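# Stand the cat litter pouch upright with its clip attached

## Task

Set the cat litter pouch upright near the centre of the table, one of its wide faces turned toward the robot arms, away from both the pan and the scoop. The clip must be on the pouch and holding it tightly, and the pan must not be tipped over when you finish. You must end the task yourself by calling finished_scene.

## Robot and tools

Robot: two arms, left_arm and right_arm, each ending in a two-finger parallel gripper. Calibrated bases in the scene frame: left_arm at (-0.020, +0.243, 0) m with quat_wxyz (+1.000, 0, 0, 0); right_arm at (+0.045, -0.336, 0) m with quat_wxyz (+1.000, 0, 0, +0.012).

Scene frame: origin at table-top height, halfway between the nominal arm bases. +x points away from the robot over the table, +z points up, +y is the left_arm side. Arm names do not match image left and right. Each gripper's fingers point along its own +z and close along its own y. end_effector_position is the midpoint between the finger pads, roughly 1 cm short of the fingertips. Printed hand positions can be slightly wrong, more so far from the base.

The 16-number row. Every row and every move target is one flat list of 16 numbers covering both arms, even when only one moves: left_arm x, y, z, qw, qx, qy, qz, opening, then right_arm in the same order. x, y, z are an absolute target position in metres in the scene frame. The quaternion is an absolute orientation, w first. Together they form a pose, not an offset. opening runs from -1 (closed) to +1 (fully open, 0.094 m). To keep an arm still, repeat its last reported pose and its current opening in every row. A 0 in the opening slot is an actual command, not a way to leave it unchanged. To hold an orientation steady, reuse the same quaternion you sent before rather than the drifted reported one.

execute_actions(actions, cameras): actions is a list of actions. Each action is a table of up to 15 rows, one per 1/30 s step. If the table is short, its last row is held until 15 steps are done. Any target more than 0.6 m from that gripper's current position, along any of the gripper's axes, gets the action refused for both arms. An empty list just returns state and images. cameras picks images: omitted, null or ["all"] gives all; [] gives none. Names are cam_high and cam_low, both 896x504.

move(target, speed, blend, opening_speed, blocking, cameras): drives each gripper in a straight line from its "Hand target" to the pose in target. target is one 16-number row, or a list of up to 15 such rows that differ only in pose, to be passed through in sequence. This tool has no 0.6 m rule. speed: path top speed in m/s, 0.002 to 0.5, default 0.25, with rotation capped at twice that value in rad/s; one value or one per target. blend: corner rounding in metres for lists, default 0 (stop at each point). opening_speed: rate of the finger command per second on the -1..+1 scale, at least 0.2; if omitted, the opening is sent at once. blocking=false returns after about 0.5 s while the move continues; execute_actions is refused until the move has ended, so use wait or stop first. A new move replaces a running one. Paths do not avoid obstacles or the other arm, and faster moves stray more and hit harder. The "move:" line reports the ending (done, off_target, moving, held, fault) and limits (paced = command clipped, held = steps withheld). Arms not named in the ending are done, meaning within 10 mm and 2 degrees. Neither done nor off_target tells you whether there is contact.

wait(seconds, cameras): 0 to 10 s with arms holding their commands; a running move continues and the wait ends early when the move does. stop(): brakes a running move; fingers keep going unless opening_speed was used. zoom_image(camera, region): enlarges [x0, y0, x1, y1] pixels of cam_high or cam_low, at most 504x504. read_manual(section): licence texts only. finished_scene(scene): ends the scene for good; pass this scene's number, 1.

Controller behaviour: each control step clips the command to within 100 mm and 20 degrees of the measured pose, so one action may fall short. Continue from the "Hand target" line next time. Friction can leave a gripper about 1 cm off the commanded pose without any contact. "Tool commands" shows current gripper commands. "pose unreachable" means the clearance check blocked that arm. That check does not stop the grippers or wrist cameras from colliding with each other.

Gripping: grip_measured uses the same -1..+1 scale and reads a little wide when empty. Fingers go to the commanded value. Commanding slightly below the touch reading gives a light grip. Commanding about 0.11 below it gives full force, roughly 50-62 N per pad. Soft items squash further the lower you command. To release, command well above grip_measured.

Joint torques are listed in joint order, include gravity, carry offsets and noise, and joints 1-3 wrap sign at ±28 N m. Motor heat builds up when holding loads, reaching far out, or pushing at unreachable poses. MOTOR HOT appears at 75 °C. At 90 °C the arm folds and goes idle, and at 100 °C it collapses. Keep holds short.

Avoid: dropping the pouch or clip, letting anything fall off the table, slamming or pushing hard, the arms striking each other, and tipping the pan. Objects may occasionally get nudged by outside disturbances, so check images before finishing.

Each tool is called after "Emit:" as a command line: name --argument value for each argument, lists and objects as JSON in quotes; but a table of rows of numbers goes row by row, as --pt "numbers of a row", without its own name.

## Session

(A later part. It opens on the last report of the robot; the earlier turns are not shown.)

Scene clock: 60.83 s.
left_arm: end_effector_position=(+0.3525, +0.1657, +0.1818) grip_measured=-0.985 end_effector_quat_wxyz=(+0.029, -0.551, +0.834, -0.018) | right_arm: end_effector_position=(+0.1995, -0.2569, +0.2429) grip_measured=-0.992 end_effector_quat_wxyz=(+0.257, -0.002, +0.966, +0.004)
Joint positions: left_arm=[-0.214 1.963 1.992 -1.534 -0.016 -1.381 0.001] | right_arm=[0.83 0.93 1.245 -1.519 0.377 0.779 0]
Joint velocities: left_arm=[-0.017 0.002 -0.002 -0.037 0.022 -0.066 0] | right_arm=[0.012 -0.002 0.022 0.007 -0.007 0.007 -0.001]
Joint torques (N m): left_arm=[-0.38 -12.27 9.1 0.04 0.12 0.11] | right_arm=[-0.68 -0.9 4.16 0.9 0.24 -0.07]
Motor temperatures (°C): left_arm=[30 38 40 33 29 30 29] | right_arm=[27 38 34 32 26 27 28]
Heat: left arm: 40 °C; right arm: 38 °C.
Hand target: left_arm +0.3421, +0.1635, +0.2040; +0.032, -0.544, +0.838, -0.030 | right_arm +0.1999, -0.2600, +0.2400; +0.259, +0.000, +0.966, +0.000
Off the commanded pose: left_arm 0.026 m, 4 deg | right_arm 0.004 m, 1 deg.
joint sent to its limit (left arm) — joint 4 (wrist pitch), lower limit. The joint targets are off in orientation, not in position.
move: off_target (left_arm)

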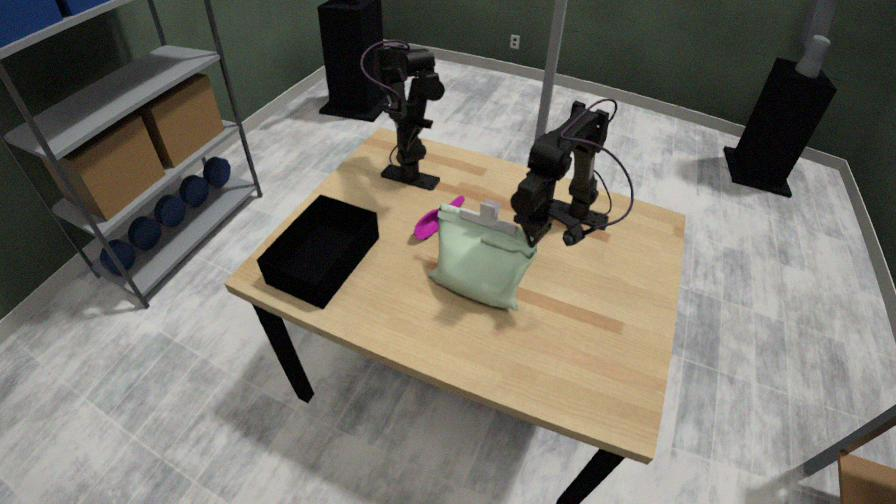

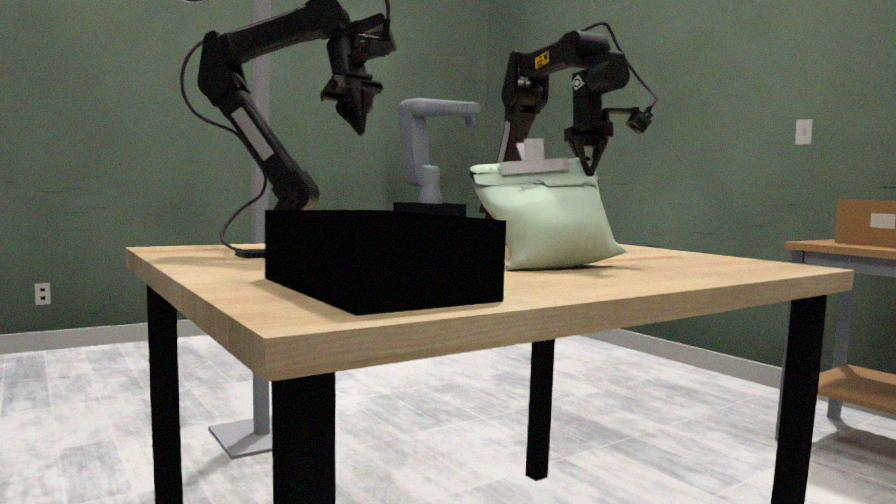

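Emit:
move --pt "0.3421 0.1635 0.2040 0.032 -0.544 0.838 -0.030 -1 0.24 -0.16 0.30 0.314 -0.668 0.673 -0.037 0.28" --pt "0.3421 0.1635 0.2040 0.032 -0.544 0.838 -0.030 -1 0.290 -0.100 0.230 0.314 -0.668 0.673 -0.037 0.28" --speed '[0.3, 0.12]' --blend 0.02

Emit:
zoom_image --camera "cam_high" --region '[400, 160, 580, 320]'

Emit:
zoom_image --camera "cam_low" --region '[420, 80, 660, 290]'

Scene clock: 66.37 s.
left_arm: end_effector_position=(+0.3524, +0.1655, +0.1818) grip_measured=-0.985 end_effector_quat_wxyz=(+0.029, -0.551, +0.834, -0.018) | right_arm: end_effector_position=(+0.2953, -0.1039, +0.2366) grip_measured=+0.278 end_effector_quat_wxyz=(-0.317, +0.668, -0.672, +0.043)
Joint positions: left_arm=[-0.214 1.963 1.992 -1.535 -0.016 -1.382 0.001] | right_arm=[0.764 1.292 1.301 -0.933 0.084 -0.806 0.06]
Joint velocities: left_arm=[0.002 0.002 -0.002 0.081 0.022 0.007 -0.001] | right_arm=[0.002 -0.002 0.017 -0.022 -0.037 -0.066 0]
Joint torques (N m): left_arm=[-0.5 -12.22 8.9 0.03 0.12 0.15] | right_arm=[0.59 -4.25 5.37 1.38 -0.06 0.06]
Motor temperatures (°C): left_arm=[30 41 40 33 29 30 29] | right_arm=[27 38 34 33 26 27 28]
Heat: left arm: 41 °C; right arm: 38 °C.
Hand target: left_arm +0.3423, +0.1636, +0.2031; +0.032, -0.544, +0.838, -0.030 | right_arm +0.2926, -0.1014, +0.2316; -0.314, +0.670, -0.672, +0.037
Off the commanded pose: left_arm 0.025 m, 2 deg | right_arm 0.009 m, 1 deg.
move: off_target (left_arm)

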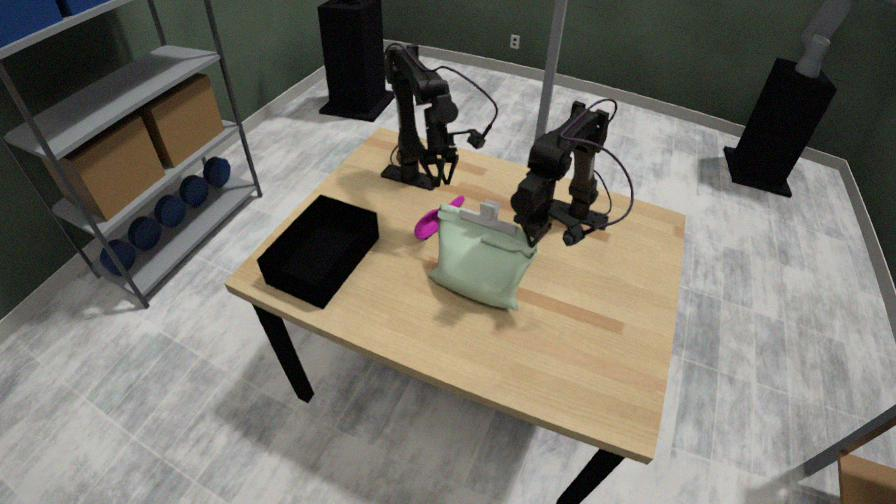

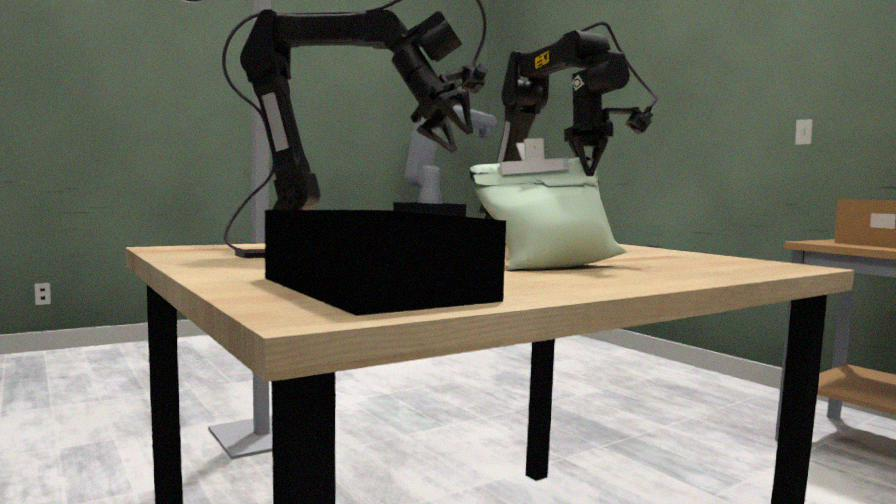

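Scaled by 2.800.

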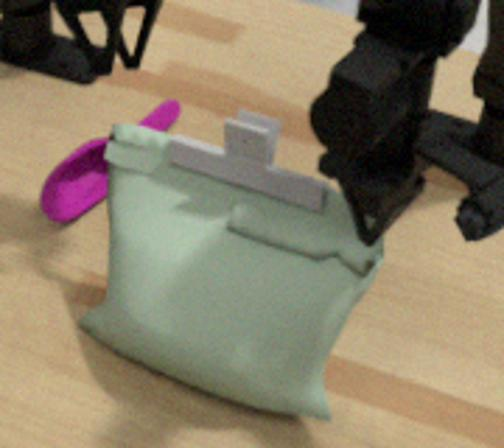

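Scaled by 2.100.

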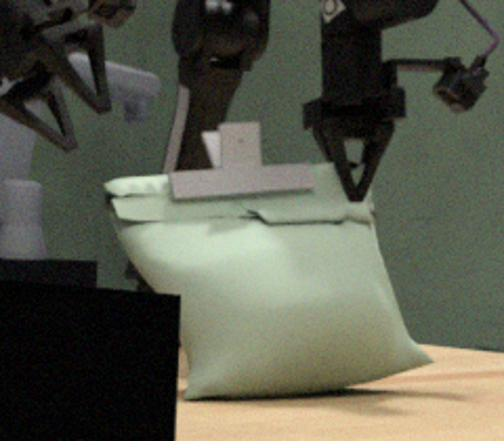

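Emit:
execute_actions --actions '[]'

Scene clock: 67.00 s.
left_arm: end_effector_position=(+0.3524, +0.1655, +0.1818) grip_measured=-0.985 end_effector_quat_wxyz=(+0.029, -0.551, +0.834, -0.018) | right_arm: end_effector_position=(+0.2953, -0.1039, +0.2367) grip_measured=+0.278 end_effector_quat_wxyz=(-0.317, +0.668, -0.672, +0.043)
Joint positions: left_arm=[-0.214 1.963 1.992 -1.535 -0.016 -1.382 0.001] | right_arm=[0.764 1.292 1.301 -0.933 0.084 -0.806 0.06]
Joint velocities: left_arm=[-0.017 -0.017 -0.002 -0.051 0.022 0.022 0] | right_arm=[0.012 -0.012 -0.007 0.022 0.022 -0.022 0]
Joint torques (N m): left_arm=[-0.36 -12.27 8.94 0.06 0.12 0.14] | right_arm=[0.61 -4.3 5.46 1.4 -0.08 0.13]
Motor temperatures (°C): left_arm=[30 41 40 33 29 30 29] | right_arm=[27 38 34 33 26 27 28]
Heat: left arm: 41 °C; right arm: 38 °C.
Hand target: left_arm +0.3423, +0.1636, +0.2031; +0.032, -0.544, +0.838, -0.030 | right_arm +0.2926, -0.1014, +0.2315; -0.314, +0.670, -0.672, +0.037
Tool commands: left_gripper/opening=-1.0 right_gripper/opening=+0.28
Off the commanded pose: left_arm 0.025 m, 2 deg | right_arm 0.009 m, 1 deg.

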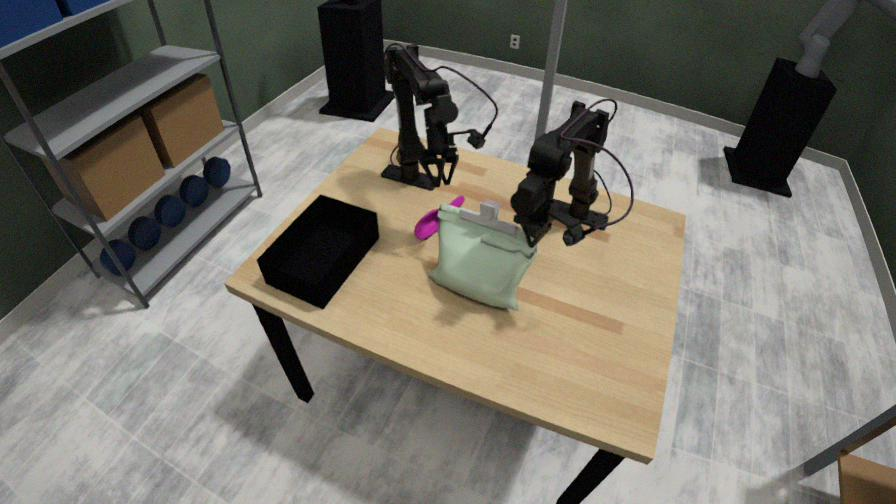

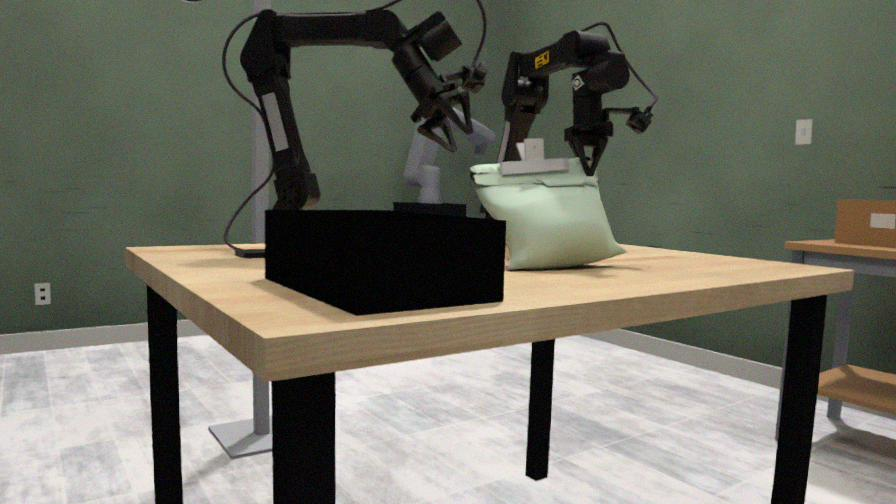

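Emit:
zoom_image --camera "cam_high" --region '[380, 90, 600, 330]'

Emit:
zoom_image --camera "cam_low" --region '[390, 50, 680, 290]'

Scaled by 2.100.

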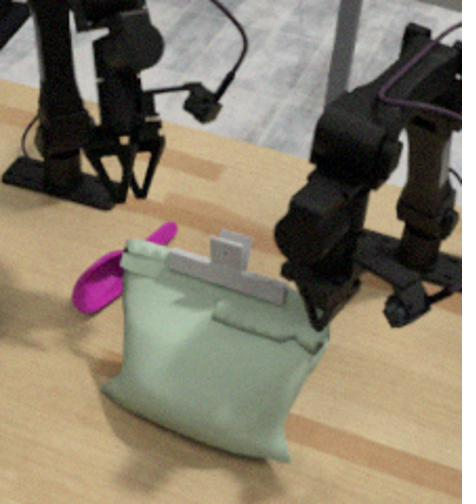

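Scaled by 1.738.

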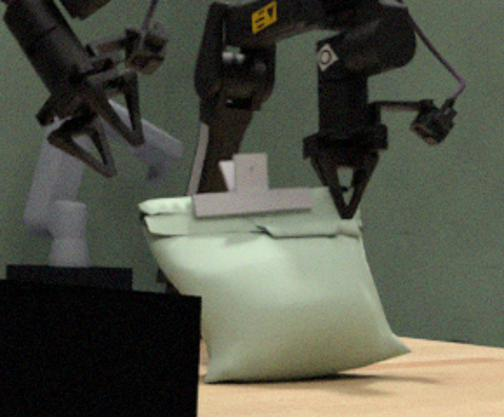

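Emit:
move --target '[0.3421, 0.1635, 0.2040, 0.032, -0.544, 0.838, -0.030, -1, 0.3136, -0.0814, 0.1900, 0.314, -0.668, 0.673, -0.037, 0.28]' --speed 0.06

Emit:
zoom_image --camera "cam_high" --region '[400, 140, 560, 300]'

Emit:
zoom_image --camera "cam_low" --region '[420, 70, 640, 290]'

Scene clock: 70.40 s.
left_arm: end_effector_position=(+0.3524, +0.1655, +0.1818) grip_measured=-0.985 end_effector_quat_wxyz=(+0.029, -0.551, +0.834, -0.018) | right_arm: end_effector_position=(+0.3163, -0.0827, +0.1979) grip_measured=+0.278 end_effector_quat_wxyz=(-0.320, +0.667, -0.671, +0.043)
Joint positions: left_arm=[-0.214 1.963 1.992 -1.535 -0.016 -1.382 0.001] | right_arm=[0.764 1.375 1.203 -0.746 0.084 -0.806 0.06]
Joint velocities: left_arm=[0.002 -0.002 0.002 -0.066 -0.007 0.051 -0.001] | right_arm=[-0.012 0.012 0.002 -0.007 0.066 0.022 0]
Joint torques (N m): left_arm=[-0.34 -12.27 8.94 0.09 0.12 0.15] | right_arm=[0.12 -4.82 5.39 1.37 -0.09 0.08]
Motor temperatures (°C): left_arm=[30 42 40 33 29 30 29] | right_arm=[27 37 35 33 26 27 28]
Heat: left arm: 42 °C; right arm: 37 °C.
Hand target: left_arm +0.3423, +0.1637, +0.2031; +0.032, -0.544, +0.838, -0.030 | right_arm +0.3140, -0.0816, +0.1899; -0.314, +0.668, -0.673, +0.037
Off the commanded pose: left_arm 0.025 m, 2 deg | right_arm 0.008 m, 1 deg.
move: off_target (left_arm)

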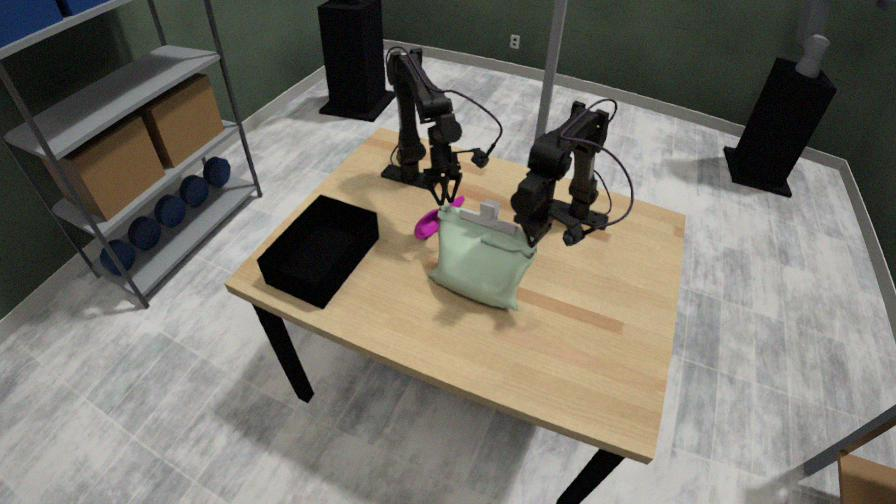

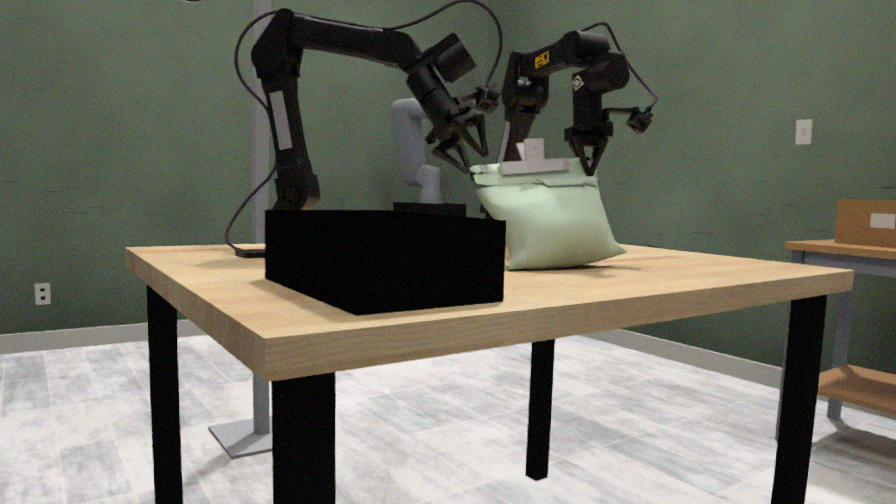

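Scaled by 3.150.

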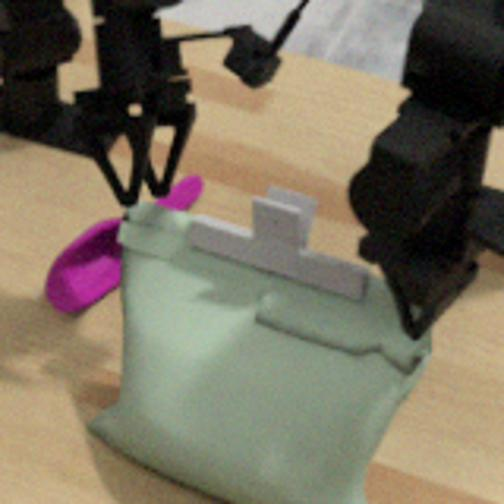

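Scaled by 2.291.

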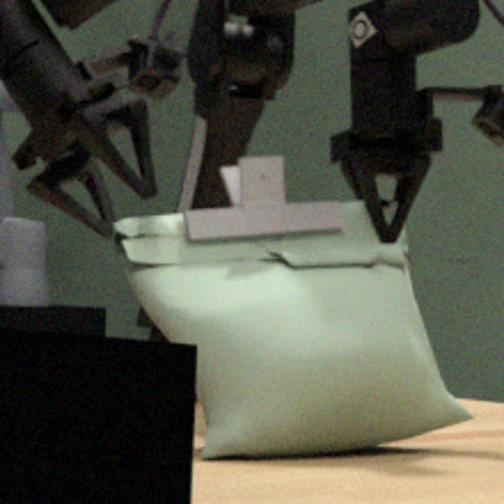

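Emit:
move --target '[0.3421, 0.1635, 0.2040, 0.032, -0.544, 0.838, -0.030, -1, 0.3315, -0.0673, 0.1596, 0.314, -0.668, 0.673, -0.037, 0.28]' --speed 0.04

Emit:
zoom_image --camera "cam_high" --region '[400, 140, 560, 300]'

Emit:
zoom_image --camera "cam_low" --region '[420, 70, 640, 290]'

Scene clock: 72.67 s.
left_arm: end_effector_position=(+0.3524, +0.1655, +0.1818) grip_measured=-0.985 end_effector_quat_wxyz=(+0.029, -0.551, +0.834, -0.018) | right_arm: end_effector_position=(+0.3328, -0.0661, +0.1691) grip_measured=+0.278 end_effector_quat_wxyz=(-0.322, +0.667, -0.670, +0.042)
Joint positions: left_arm=[-0.214 1.963 1.992 -1.535 -0.016 -1.382 0.001] | right_arm=[0.764 1.461 1.158 -0.611 0.083 -0.806 0.06]
Joint velocities: left_arm=[0.007 0.012 0.007 0.007 0.007 0.007 0] | right_arm=[-0.002 -0.007 -0.012 0.007 -0.022 -0.051 0.001]
Joint torques (N m): left_arm=[-0.46 -12.29 8.84 0.05 0.14 0.12] | right_arm=[-0.72 -5.2 5.39 1.4 -0.14 0.01]
Motor temperatures (°C): left_arm=[30 42 40 33 29 30 29] | right_arm=[27 38 35 33 26 27 28]
Heat: left arm: 42 °C; right arm: 38 °C.
Hand target: left_arm +0.3423, +0.1637, +0.2031; +0.032, -0.544, +0.838, -0.030 | right_arm +0.3318, -0.0675, +0.1596; -0.314, +0.668, -0.673, +0.037
Off the commanded pose: left_arm 0.025 m, 2 deg | right_arm 0.010 m, 1 deg.
move: off_target (left_arm)

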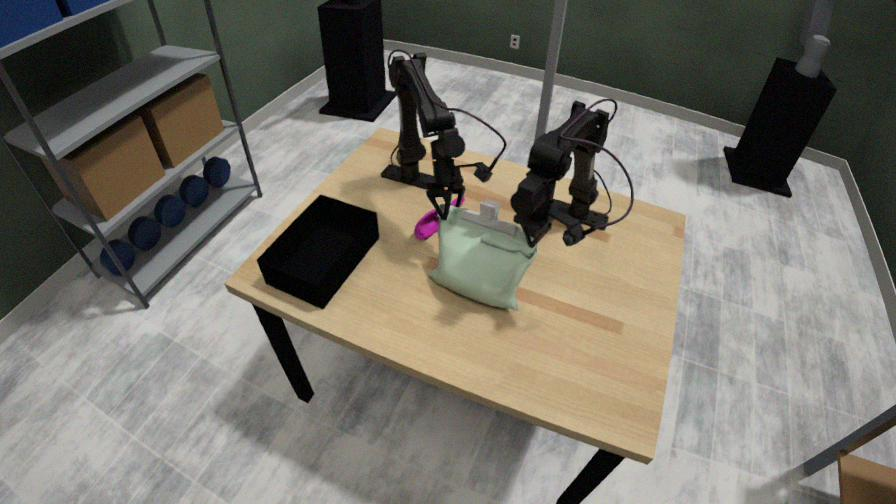

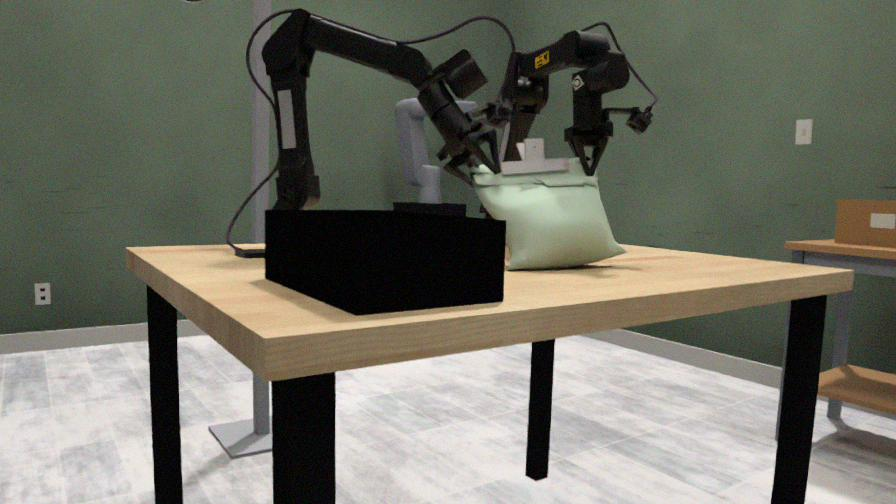

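Scaled by 3.150.

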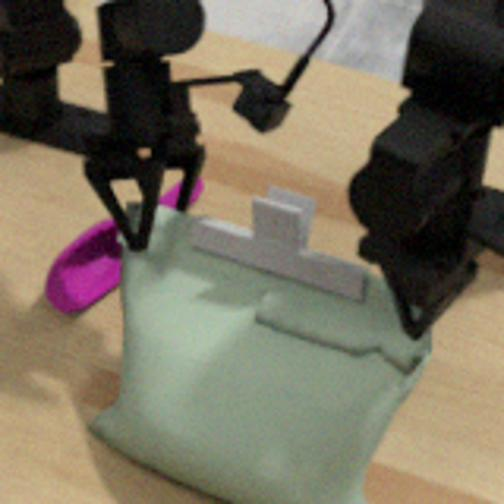

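Scaled by 2.291.

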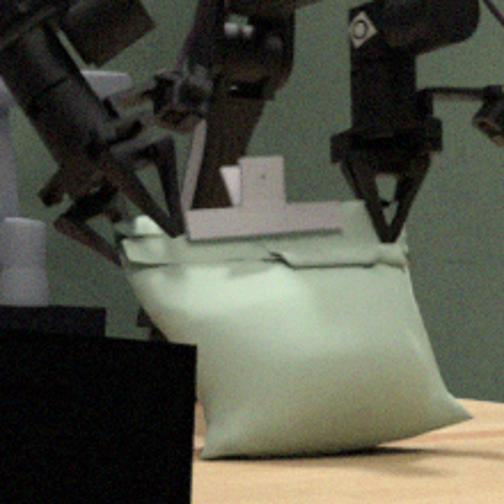

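Emit:
move --target '[0.3421, 0.1635, 0.2040, 0.032, -0.544, 0.838, -0.030, -1, 0.3315, -0.0673, 0.1596, 0.314, -0.668, 0.673, -0.037, -1]' --speed 0.04 --opening_speed 0.3

Emit:
zoom_image --camera "cam_high" --region '[400, 140, 560, 300]'

Emit:
zoom_image --camera "cam_low" --region '[420, 70, 640, 290]'

Scene clock: 77.27 s.
left_arm: end_effector_position=(+0.3524, +0.1655, +0.1818) grip_measured=-0.985 end_effector_quat_wxyz=(+0.029, -0.551, +0.834, -0.018) | right_arm: end_effector_position=(+0.3325, -0.0656, +0.1692) grip_measured=-0.982 end_effector_quat_wxyz=(-0.323, +0.667, -0.670, +0.041)
Joint positions: left_arm=[-0.214 1.963 1.992 -1.535 -0.016 -1.382 0.001] | right_arm=[0.764 1.461 1.158 -0.61 0.08 -0.806 0.001]
Joint velocities: left_arm=[-0.007 -0.012 -0.002 -0.037 -0.037 -0.066 -0.001] | right_arm=[-0.012 -0.002 0.002 0.095 -0.022 -0.051 -0.001]
Joint torques (N m): left_arm=[-0.31 -12.11 8.76 0.04 0.15 0.15] | right_arm=[-0.76 -5.29 5.19 1.35 -0.11 -0.04]
Motor temperatures (°C): left_arm=[30 43 40 32 29 30 29] | right_arm=[27 38 35 34 26 27 28]
Heat: left arm: 43 °C; right arm: 38 °C.
Hand target: left_arm +0.3423, +0.1637, +0.2031; +0.032, -0.544, +0.838, -0.030 | right_arm +0.3314, -0.0673, +0.1597; -0.314, +0.668, -0.673, +0.037
Off the commanded pose: left_arm 0.025 m, 2 deg | right_arm 0.010 m, 1 deg.
move: off_target (left_arm)

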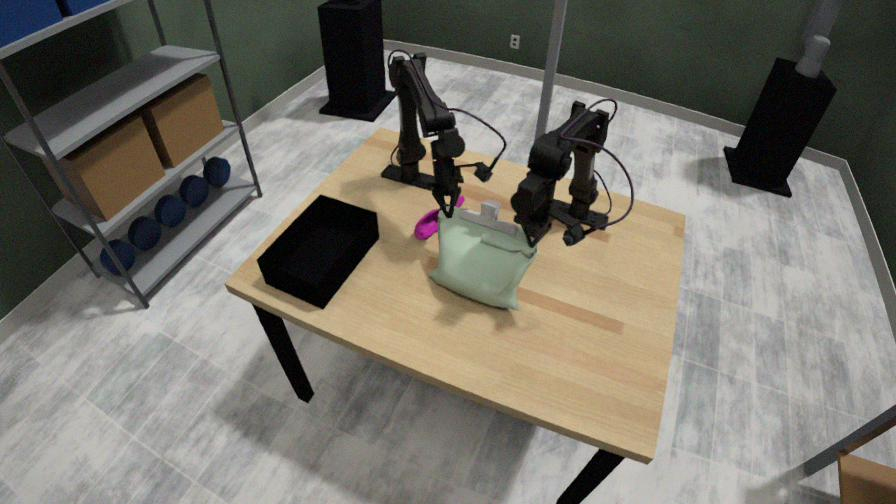

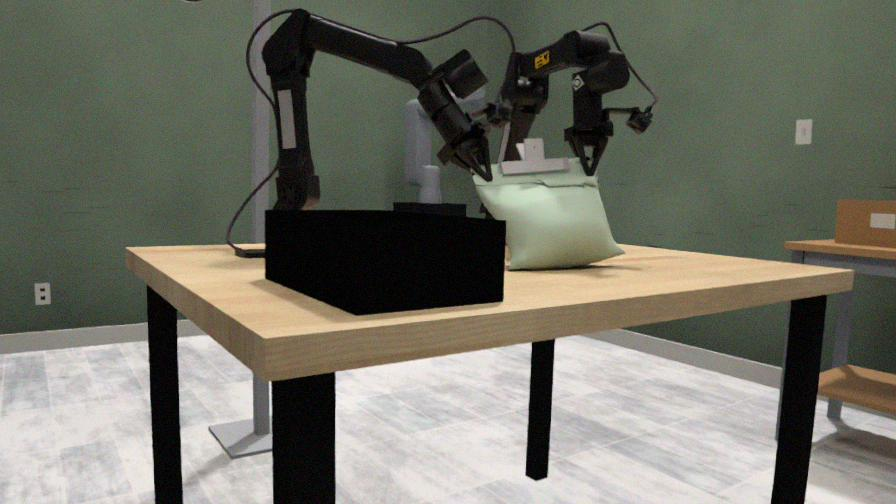

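Scaled by 3.150.

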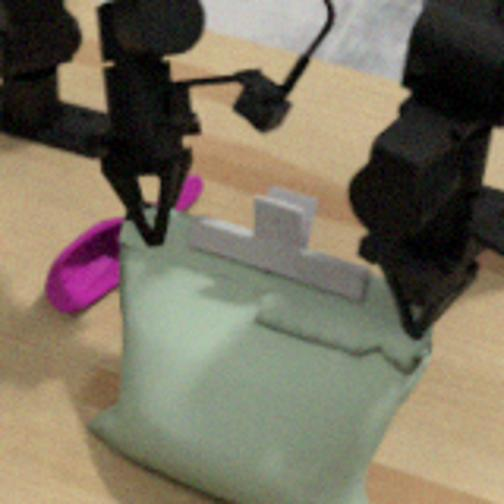

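Scaled by 2.291.

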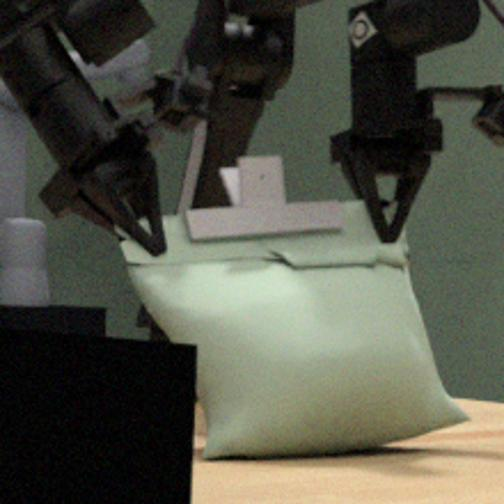

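Emit:
move --target '[0.3421, 0.1635, 0.2240, 0.035, -0.544, 0.837, -0.044, -1, 0.3290, -0.0673, 0.2000, 0.314, -0.668, 0.673, -0.037, -1]' --speed 0.05

Emit:
zoom_image --camera "cam_high" --region '[380, 120, 580, 320]'

Emit:
zoom_image --camera "cam_low" --region '[420, 70, 640, 290]'

Scene clock: 80.50 s.
left_arm: end_effector_position=(+0.3468, +0.1627, +0.1894) grip_measured=-0.985 end_effector_quat_wxyz=(+0.022, -0.550, +0.834, -0.026) | right_arm: end_effector_position=(+0.3248, -0.0714, +0.1841) grip_measured=-0.982 end_effector_quat_wxyz=(-0.299, +0.674, -0.674, +0.037)
Joint positions: left_arm=[-0.214 1.948 2.002 -1.558 0.006 -1.38 0.001] | right_arm=[0.764 1.461 1.247 -0.748 0.072 -0.806 0.001]
Joint velocities: left_arm=[-0.012 -0.012 0.012 0.007 -0.095 0.051 0] | right_arm=[-0.002 0.002 0.027 -0.037 -0.051 0.037 0]
Joint torques (N m): left_arm=[0.06 -13.86 9.98 0.25 0.07 0.22] | right_arm=[0.1 -5.85 10.39 1.11 0.03 0.08]
Motor temperatures (°C): left_arm=[30 44 40 32 29 30 29] | right_arm=[27 38 35 34 26 27 28]
Heat: left arm: 44 °C; right arm: 38 °C.
Hand target: left_arm +0.3414, +0.1637, +0.2219; +0.046, -0.543, +0.837, -0.055 | right_arm +0.3286, -0.0676, +0.2000; -0.314, +0.668, -0.673, +0.037
Off the commanded pose: left_arm 0.035 m, 3 deg | right_arm 0.017 m, 2 deg.
joint sent to its limit (left arm) — joint 4 (wrist pitch), lower limit. The joint targets still meet the commanded pose.
move: off_target (left_arm, right_arm)

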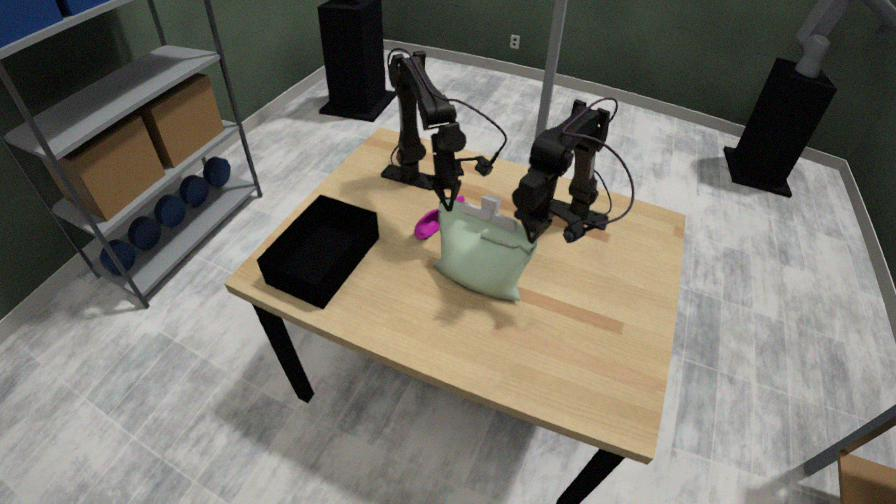

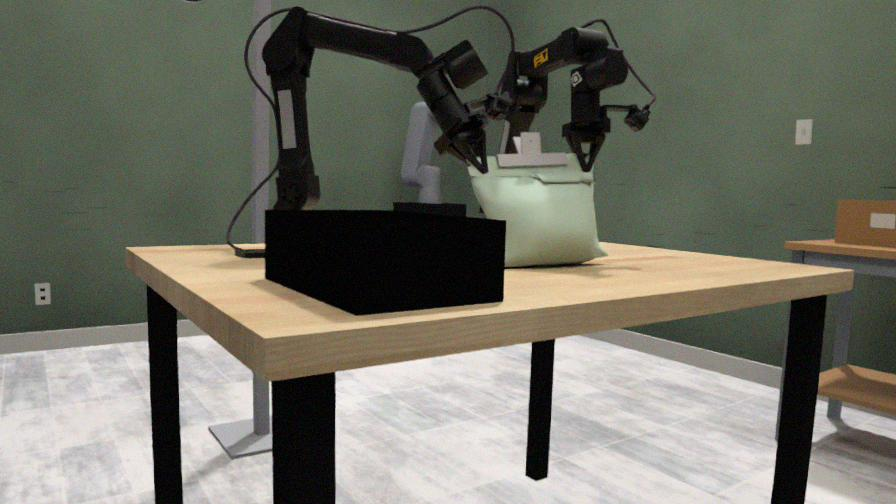

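Scaled by 2.520.

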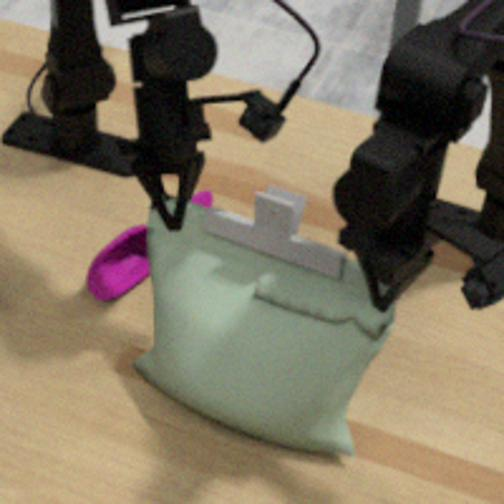

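Scaled by 2.291.

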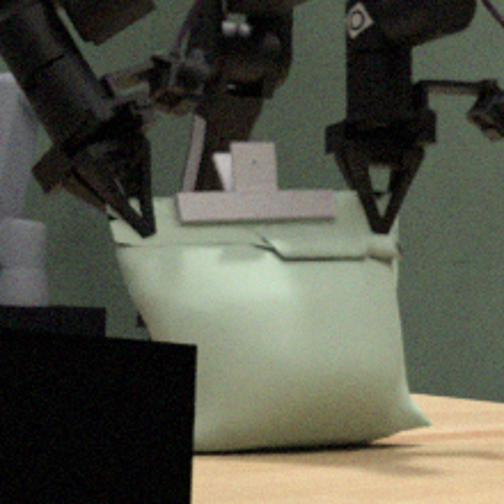

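Emit:
move --target '[0.3450, 0.1635, 0.2500, 0.0569, -0.5416, 0.8340, -0.0876, -1, 0.3330, -0.0673, 0.2300, 0.1733, -0.7081, 0.6866, -0.0030, -1]' --speed 0.05

Emit:
zoom_image --camera "cam_high" --region '[380, 120, 580, 320]'

Emit:
zoom_image --camera "cam_low" --region '[420, 70, 640, 290]'

Scene clock: 84.77 s.
left_arm: end_effector_position=(+0.3484, +0.1627, +0.2092) grip_measured=-0.985 end_effector_quat_wxyz=(+0.029, -0.548, +0.834, -0.057) | right_arm: end_effector_position=(+0.3218, -0.0663, +0.2150) grip_measured=-0.983 end_effector_quat_wxyz=(-0.154, +0.713, -0.684, -0.010)
Joint positions: left_arm=[-0.197 1.922 2.043 -1.571 0.04 -1.362 0.001] | right_arm=[0.729 1.762 1.819 -1.321 -0.035 -0.854 0.001]
Joint velocities: left_arm=[-0.002 -0.012 -0.012 0.022 0.007 0.037 -0.001] | right_arm=[0.007 -0.022 0.002 -0.066 -0.007 -0.007 0]
Joint torques (N m): left_arm=[0.29 -14.37 10.48 0.48 0.12 0.16] | right_arm=[-1.43 -8.01 10.02 0.69 0.19 -0.02]
Motor temperatures (°C): left_arm=[30 46 40 32 29 30 29] | right_arm=[27 38 37 34 26 27 29]
Heat: left arm: 46 °C; right arm: 38 °C.
Hand target: left_arm +0.3441, +0.1636, +0.2476; +0.065, -0.540, +0.834, -0.096 | right_arm +0.3327, -0.0678, +0.2287; -0.174, +0.705, -0.687, +0.003
Off the commanded pose: left_arm 0.041 m, 5 deg | right_arm 0.019 m, 3 deg.
joint sent to its limit (left arm) — joint 4 (wrist pitch), lower limit. The joint targets still meet the commanded pose.
move: off_target (left_arm, right_arm)

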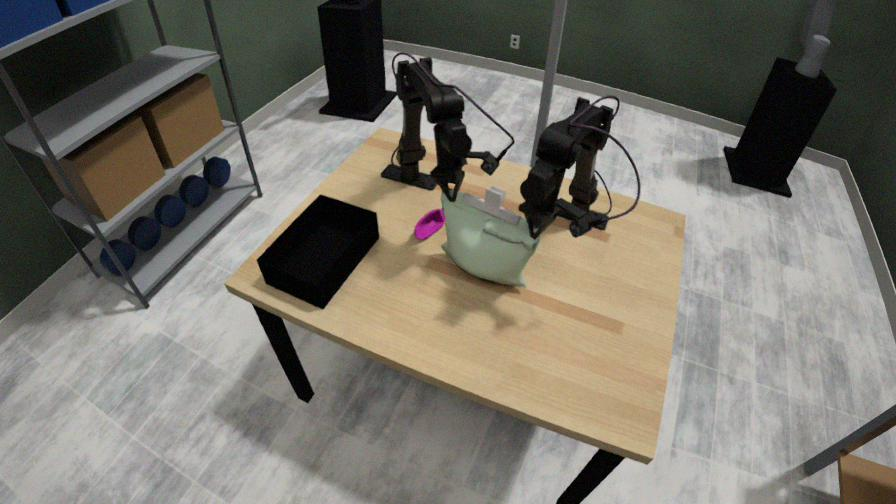

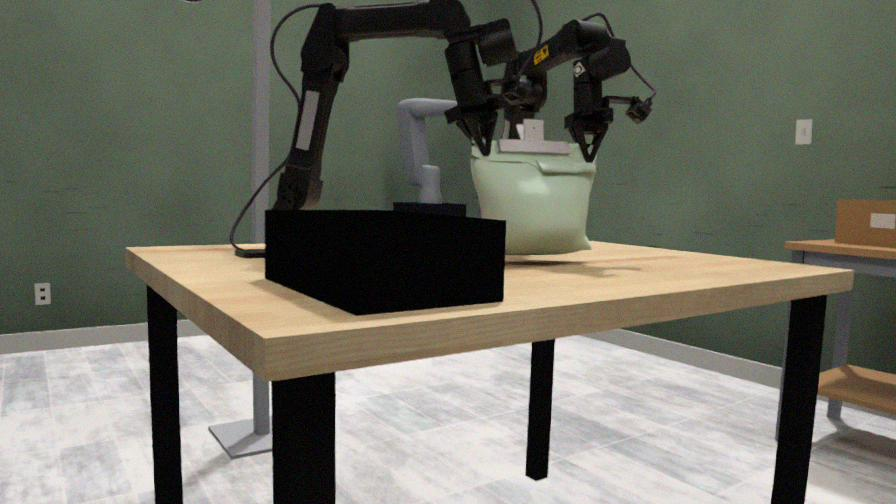

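Scaled by 2.520.

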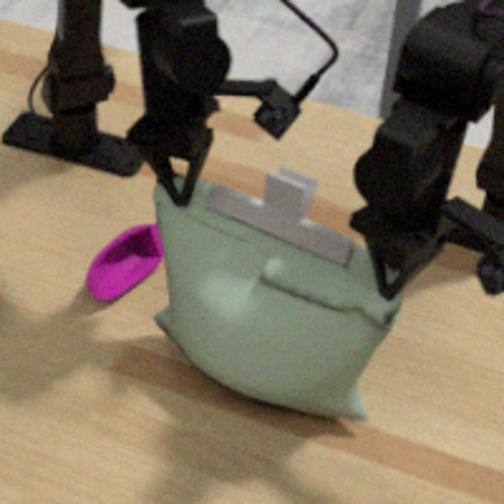

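Scaled by 2.291.

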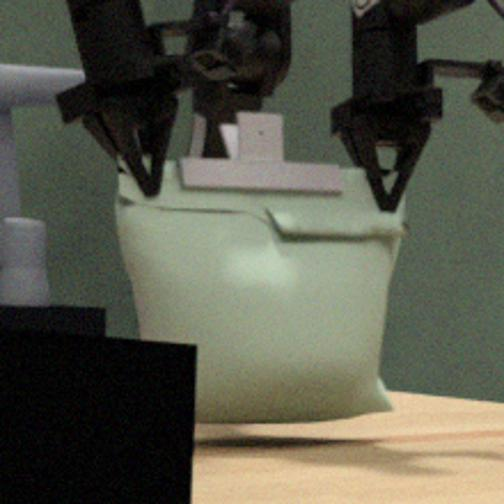

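Emit:
move --target '[0.2780, 0.1640, 0.2500, 0.0571, -0.6536, 0.7519, -0.0658, -1, 0.2880, -0.0690, 0.2300, 0.1045, -0.7072, 0.6995, -0.0005, -1]' --speed 0.06

Emit:
zoom_image --camera "cam_high" --region '[380, 100, 600, 320]'

Emit:
zoom_image --camera "cam_low" --region '[420, 60, 640, 290]'

Scene clock: 88.87 s.
left_arm: end_effector_position=(+0.2879, +0.1653, +0.2280) grip_measured=-0.985 end_effector_quat_wxyz=(+0.046, -0.657, +0.751, -0.050) | right_arm: end_effector_position=(+0.2801, -0.0657, +0.2237) grip_measured=-0.983 end_effector_quat_wxyz=(-0.100, +0.716, -0.690, -0.022)
Joint positions: left_arm=[-0.26 1.684 1.822 -1.575 -0.02 -1.697 0.001] | right_arm=[0.809 1.773 1.896 -1.493 -0.038 -0.771 0.001]
Joint velocities: left_arm=[-0.012 -0.007 0.017 0.051 -0.022 0.022 0.001] | right_arm=[-0.007 0.002 0.007 -0.051 -0.022 -0.022 0]
Joint torques (N m): left_arm=[-0.88 -11.66 6.79 0.57 -0.06 -0.04] | right_arm=[0.17 -6.9 8.98 0.43 0.47 0.3]
Motor temperatures (°C): left_arm=[30 45 40 32 29 30 29] | right_arm=[27 39 37 33 26 27 29]
Heat: left arm: 45 °C; right arm: 39 °C.
Hand target: left_arm +0.2786, +0.1649, +0.2488; +0.064, -0.652, +0.751, -0.075 | right_arm +0.2874, -0.0685, +0.2296; -0.105, +0.707, -0.700, -0.001
Off the commanded pose: left_arm 0.024 m, 2 deg | right_arm 0.011 m, 3 deg.
joint sent to its limit (left arm) — joint 4 (wrist pitch), lower limit. The joint targets still meet the commanded pose.
move: off_target (left_arm, right_arm)

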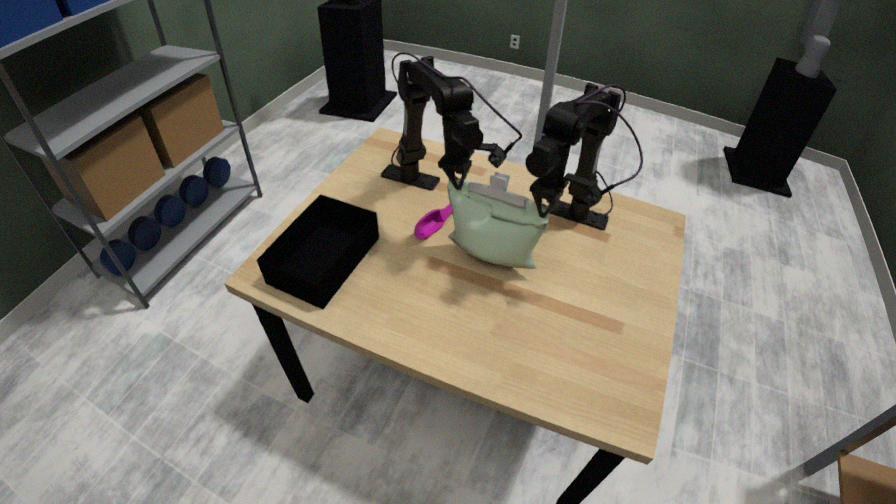

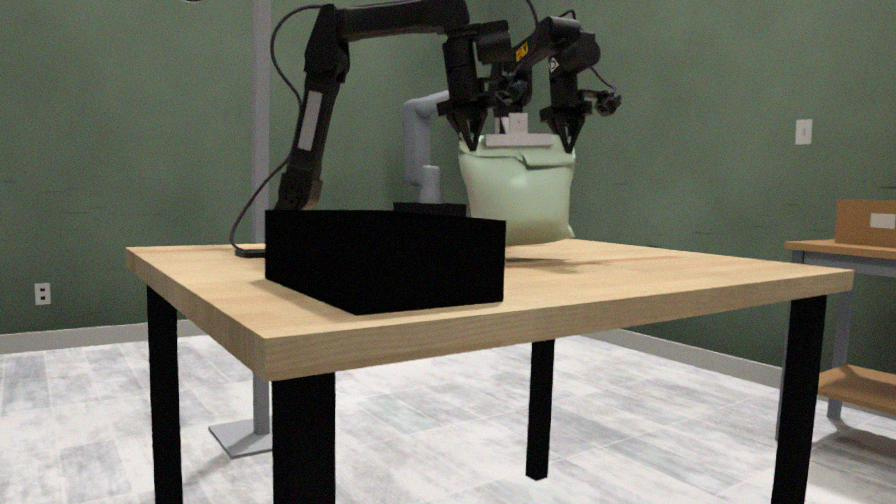

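Scaled by 2.291.

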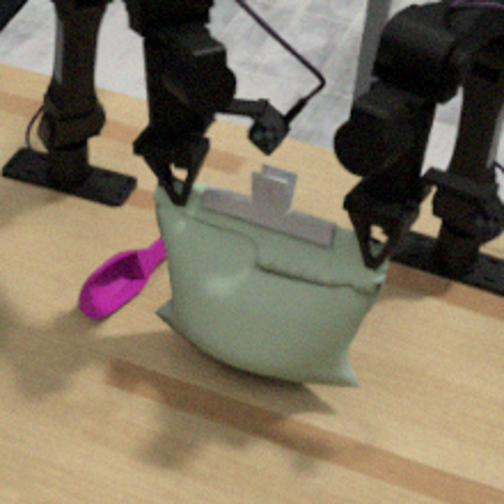

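Scaled by 2.191.

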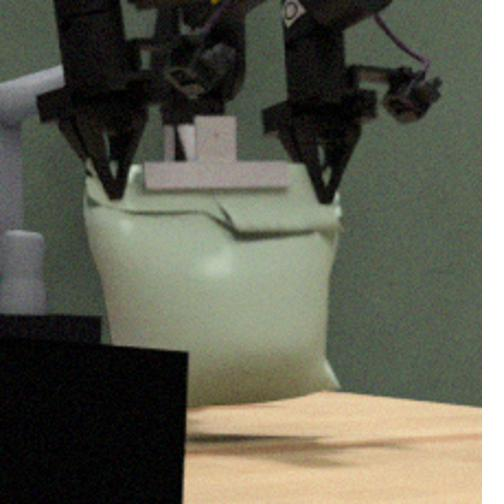

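Emit:
move --target '[0.2560, 0.1580, 0.2220, 0.0294, -0.6749, 0.7365, -0.0321, -1, 0.2720, -0.0740, 0.2060, 0.0436, -0.7064, 0.7053, 0.0023, -1]' --speed 0.04

Emit:
zoom_image --camera "cam_high" --region '[380, 100, 600, 320]'

Emit:
zoom_image --camera "cam_low" --region '[420, 60, 640, 290]'

Scene clock: 91.47 s.
left_arm: end_effector_position=(+0.2640, +0.1611, +0.2017) grip_measured=-0.985 end_effector_quat_wxyz=(-0.019, +0.679, -0.734, +0.007) | right_arm: end_effector_position=(+0.2702, -0.0681, +0.2097) grip_measured=-0.983 end_effector_quat_wxyz=(-0.057, +0.714, -0.698, -0.022)
Joint positions: left_arm=[-0.299 1.666 1.701 -1.575 -0.026 -1.792 0.001] | right_arm=[0.826 1.809 1.896 -1.541 -0.037 -0.741 0.001]
Joint velocities: left_arm=[-0.007 0.002 0.022 -0.051 0.007 -0.081 -0.001] | right_arm=[0.007 -0.007 -0.022 -0.037 -0.051 -0.037 -0.001]
Joint torques (N m): left_arm=[-1.01 -11.29 7.05 0.38 0.02 -0.06] | right_arm=[0.43 -7.23 5.71 0.2 0.41 0.25]
Motor temperatures (°C): left_arm=[30 45 40 32 29 30 29] | right_arm=[27 39 37 33 26 27 29]
Heat: left arm: 45 °C; right arm: 39 °C.
Hand target: left_arm +0.2560, +0.1587, +0.2210; -0.032, +0.675, -0.736, +0.035 | right_arm +0.2718, -0.0738, +0.2057; -0.044, +0.707, -0.706, -0.003
Off the commanded pose: left_arm 0.022 m, 3 deg | right_arm 0.007 m, 3 deg.
joint sent to its limit (left arm) — joint 4 (wrist pitch), lower limit. The joint targets still meet the commanded pose.
move: off_target (left_arm, right_arm)

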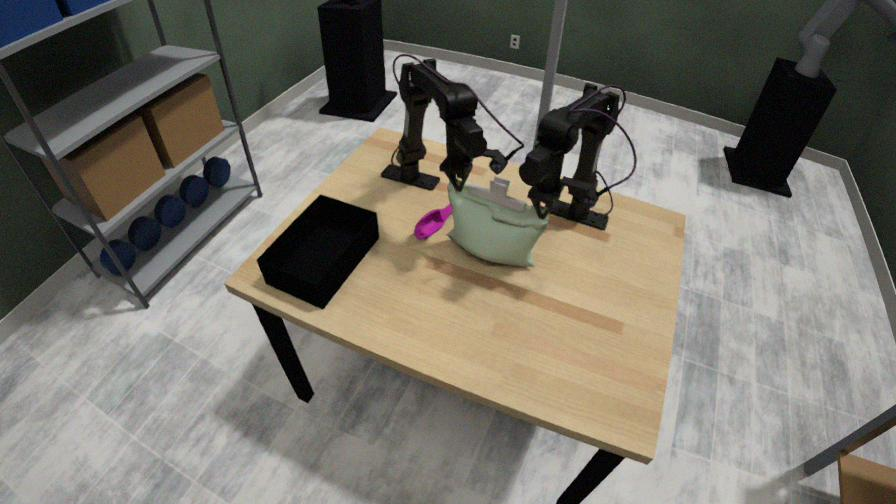

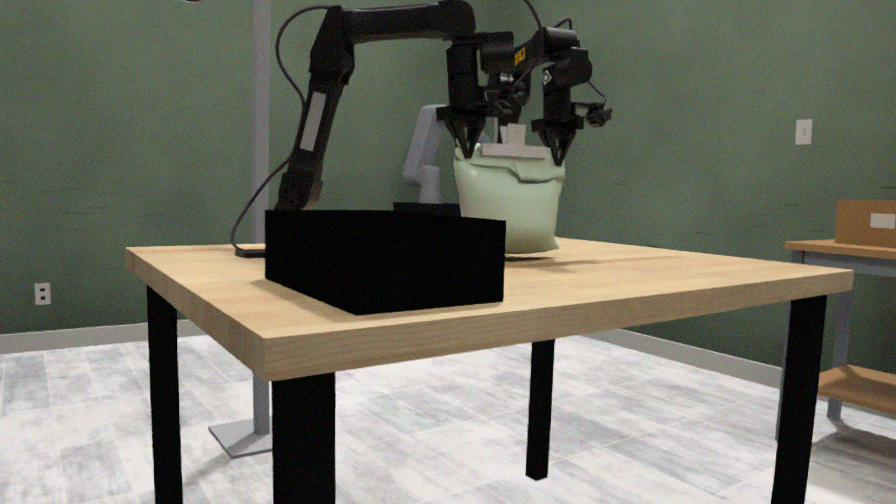

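Scaled by 2.291.

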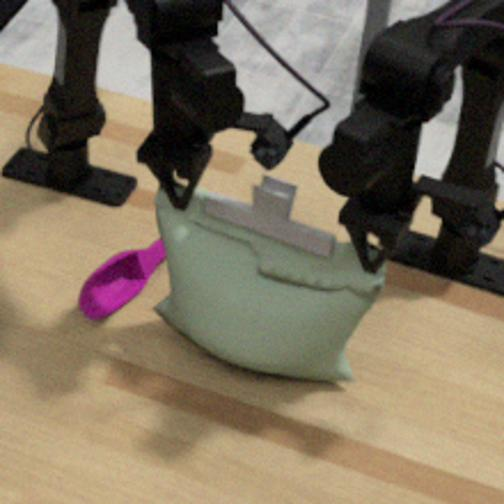

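Scaled by 2.191.

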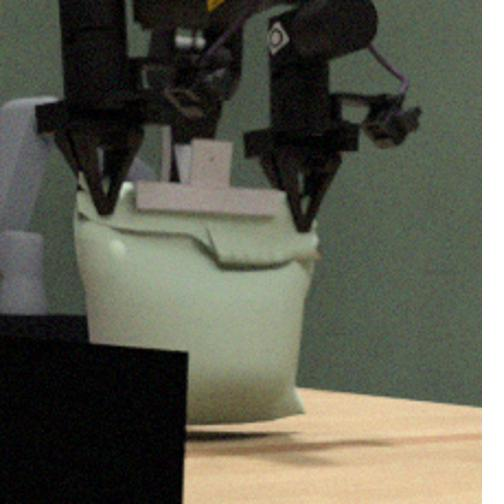

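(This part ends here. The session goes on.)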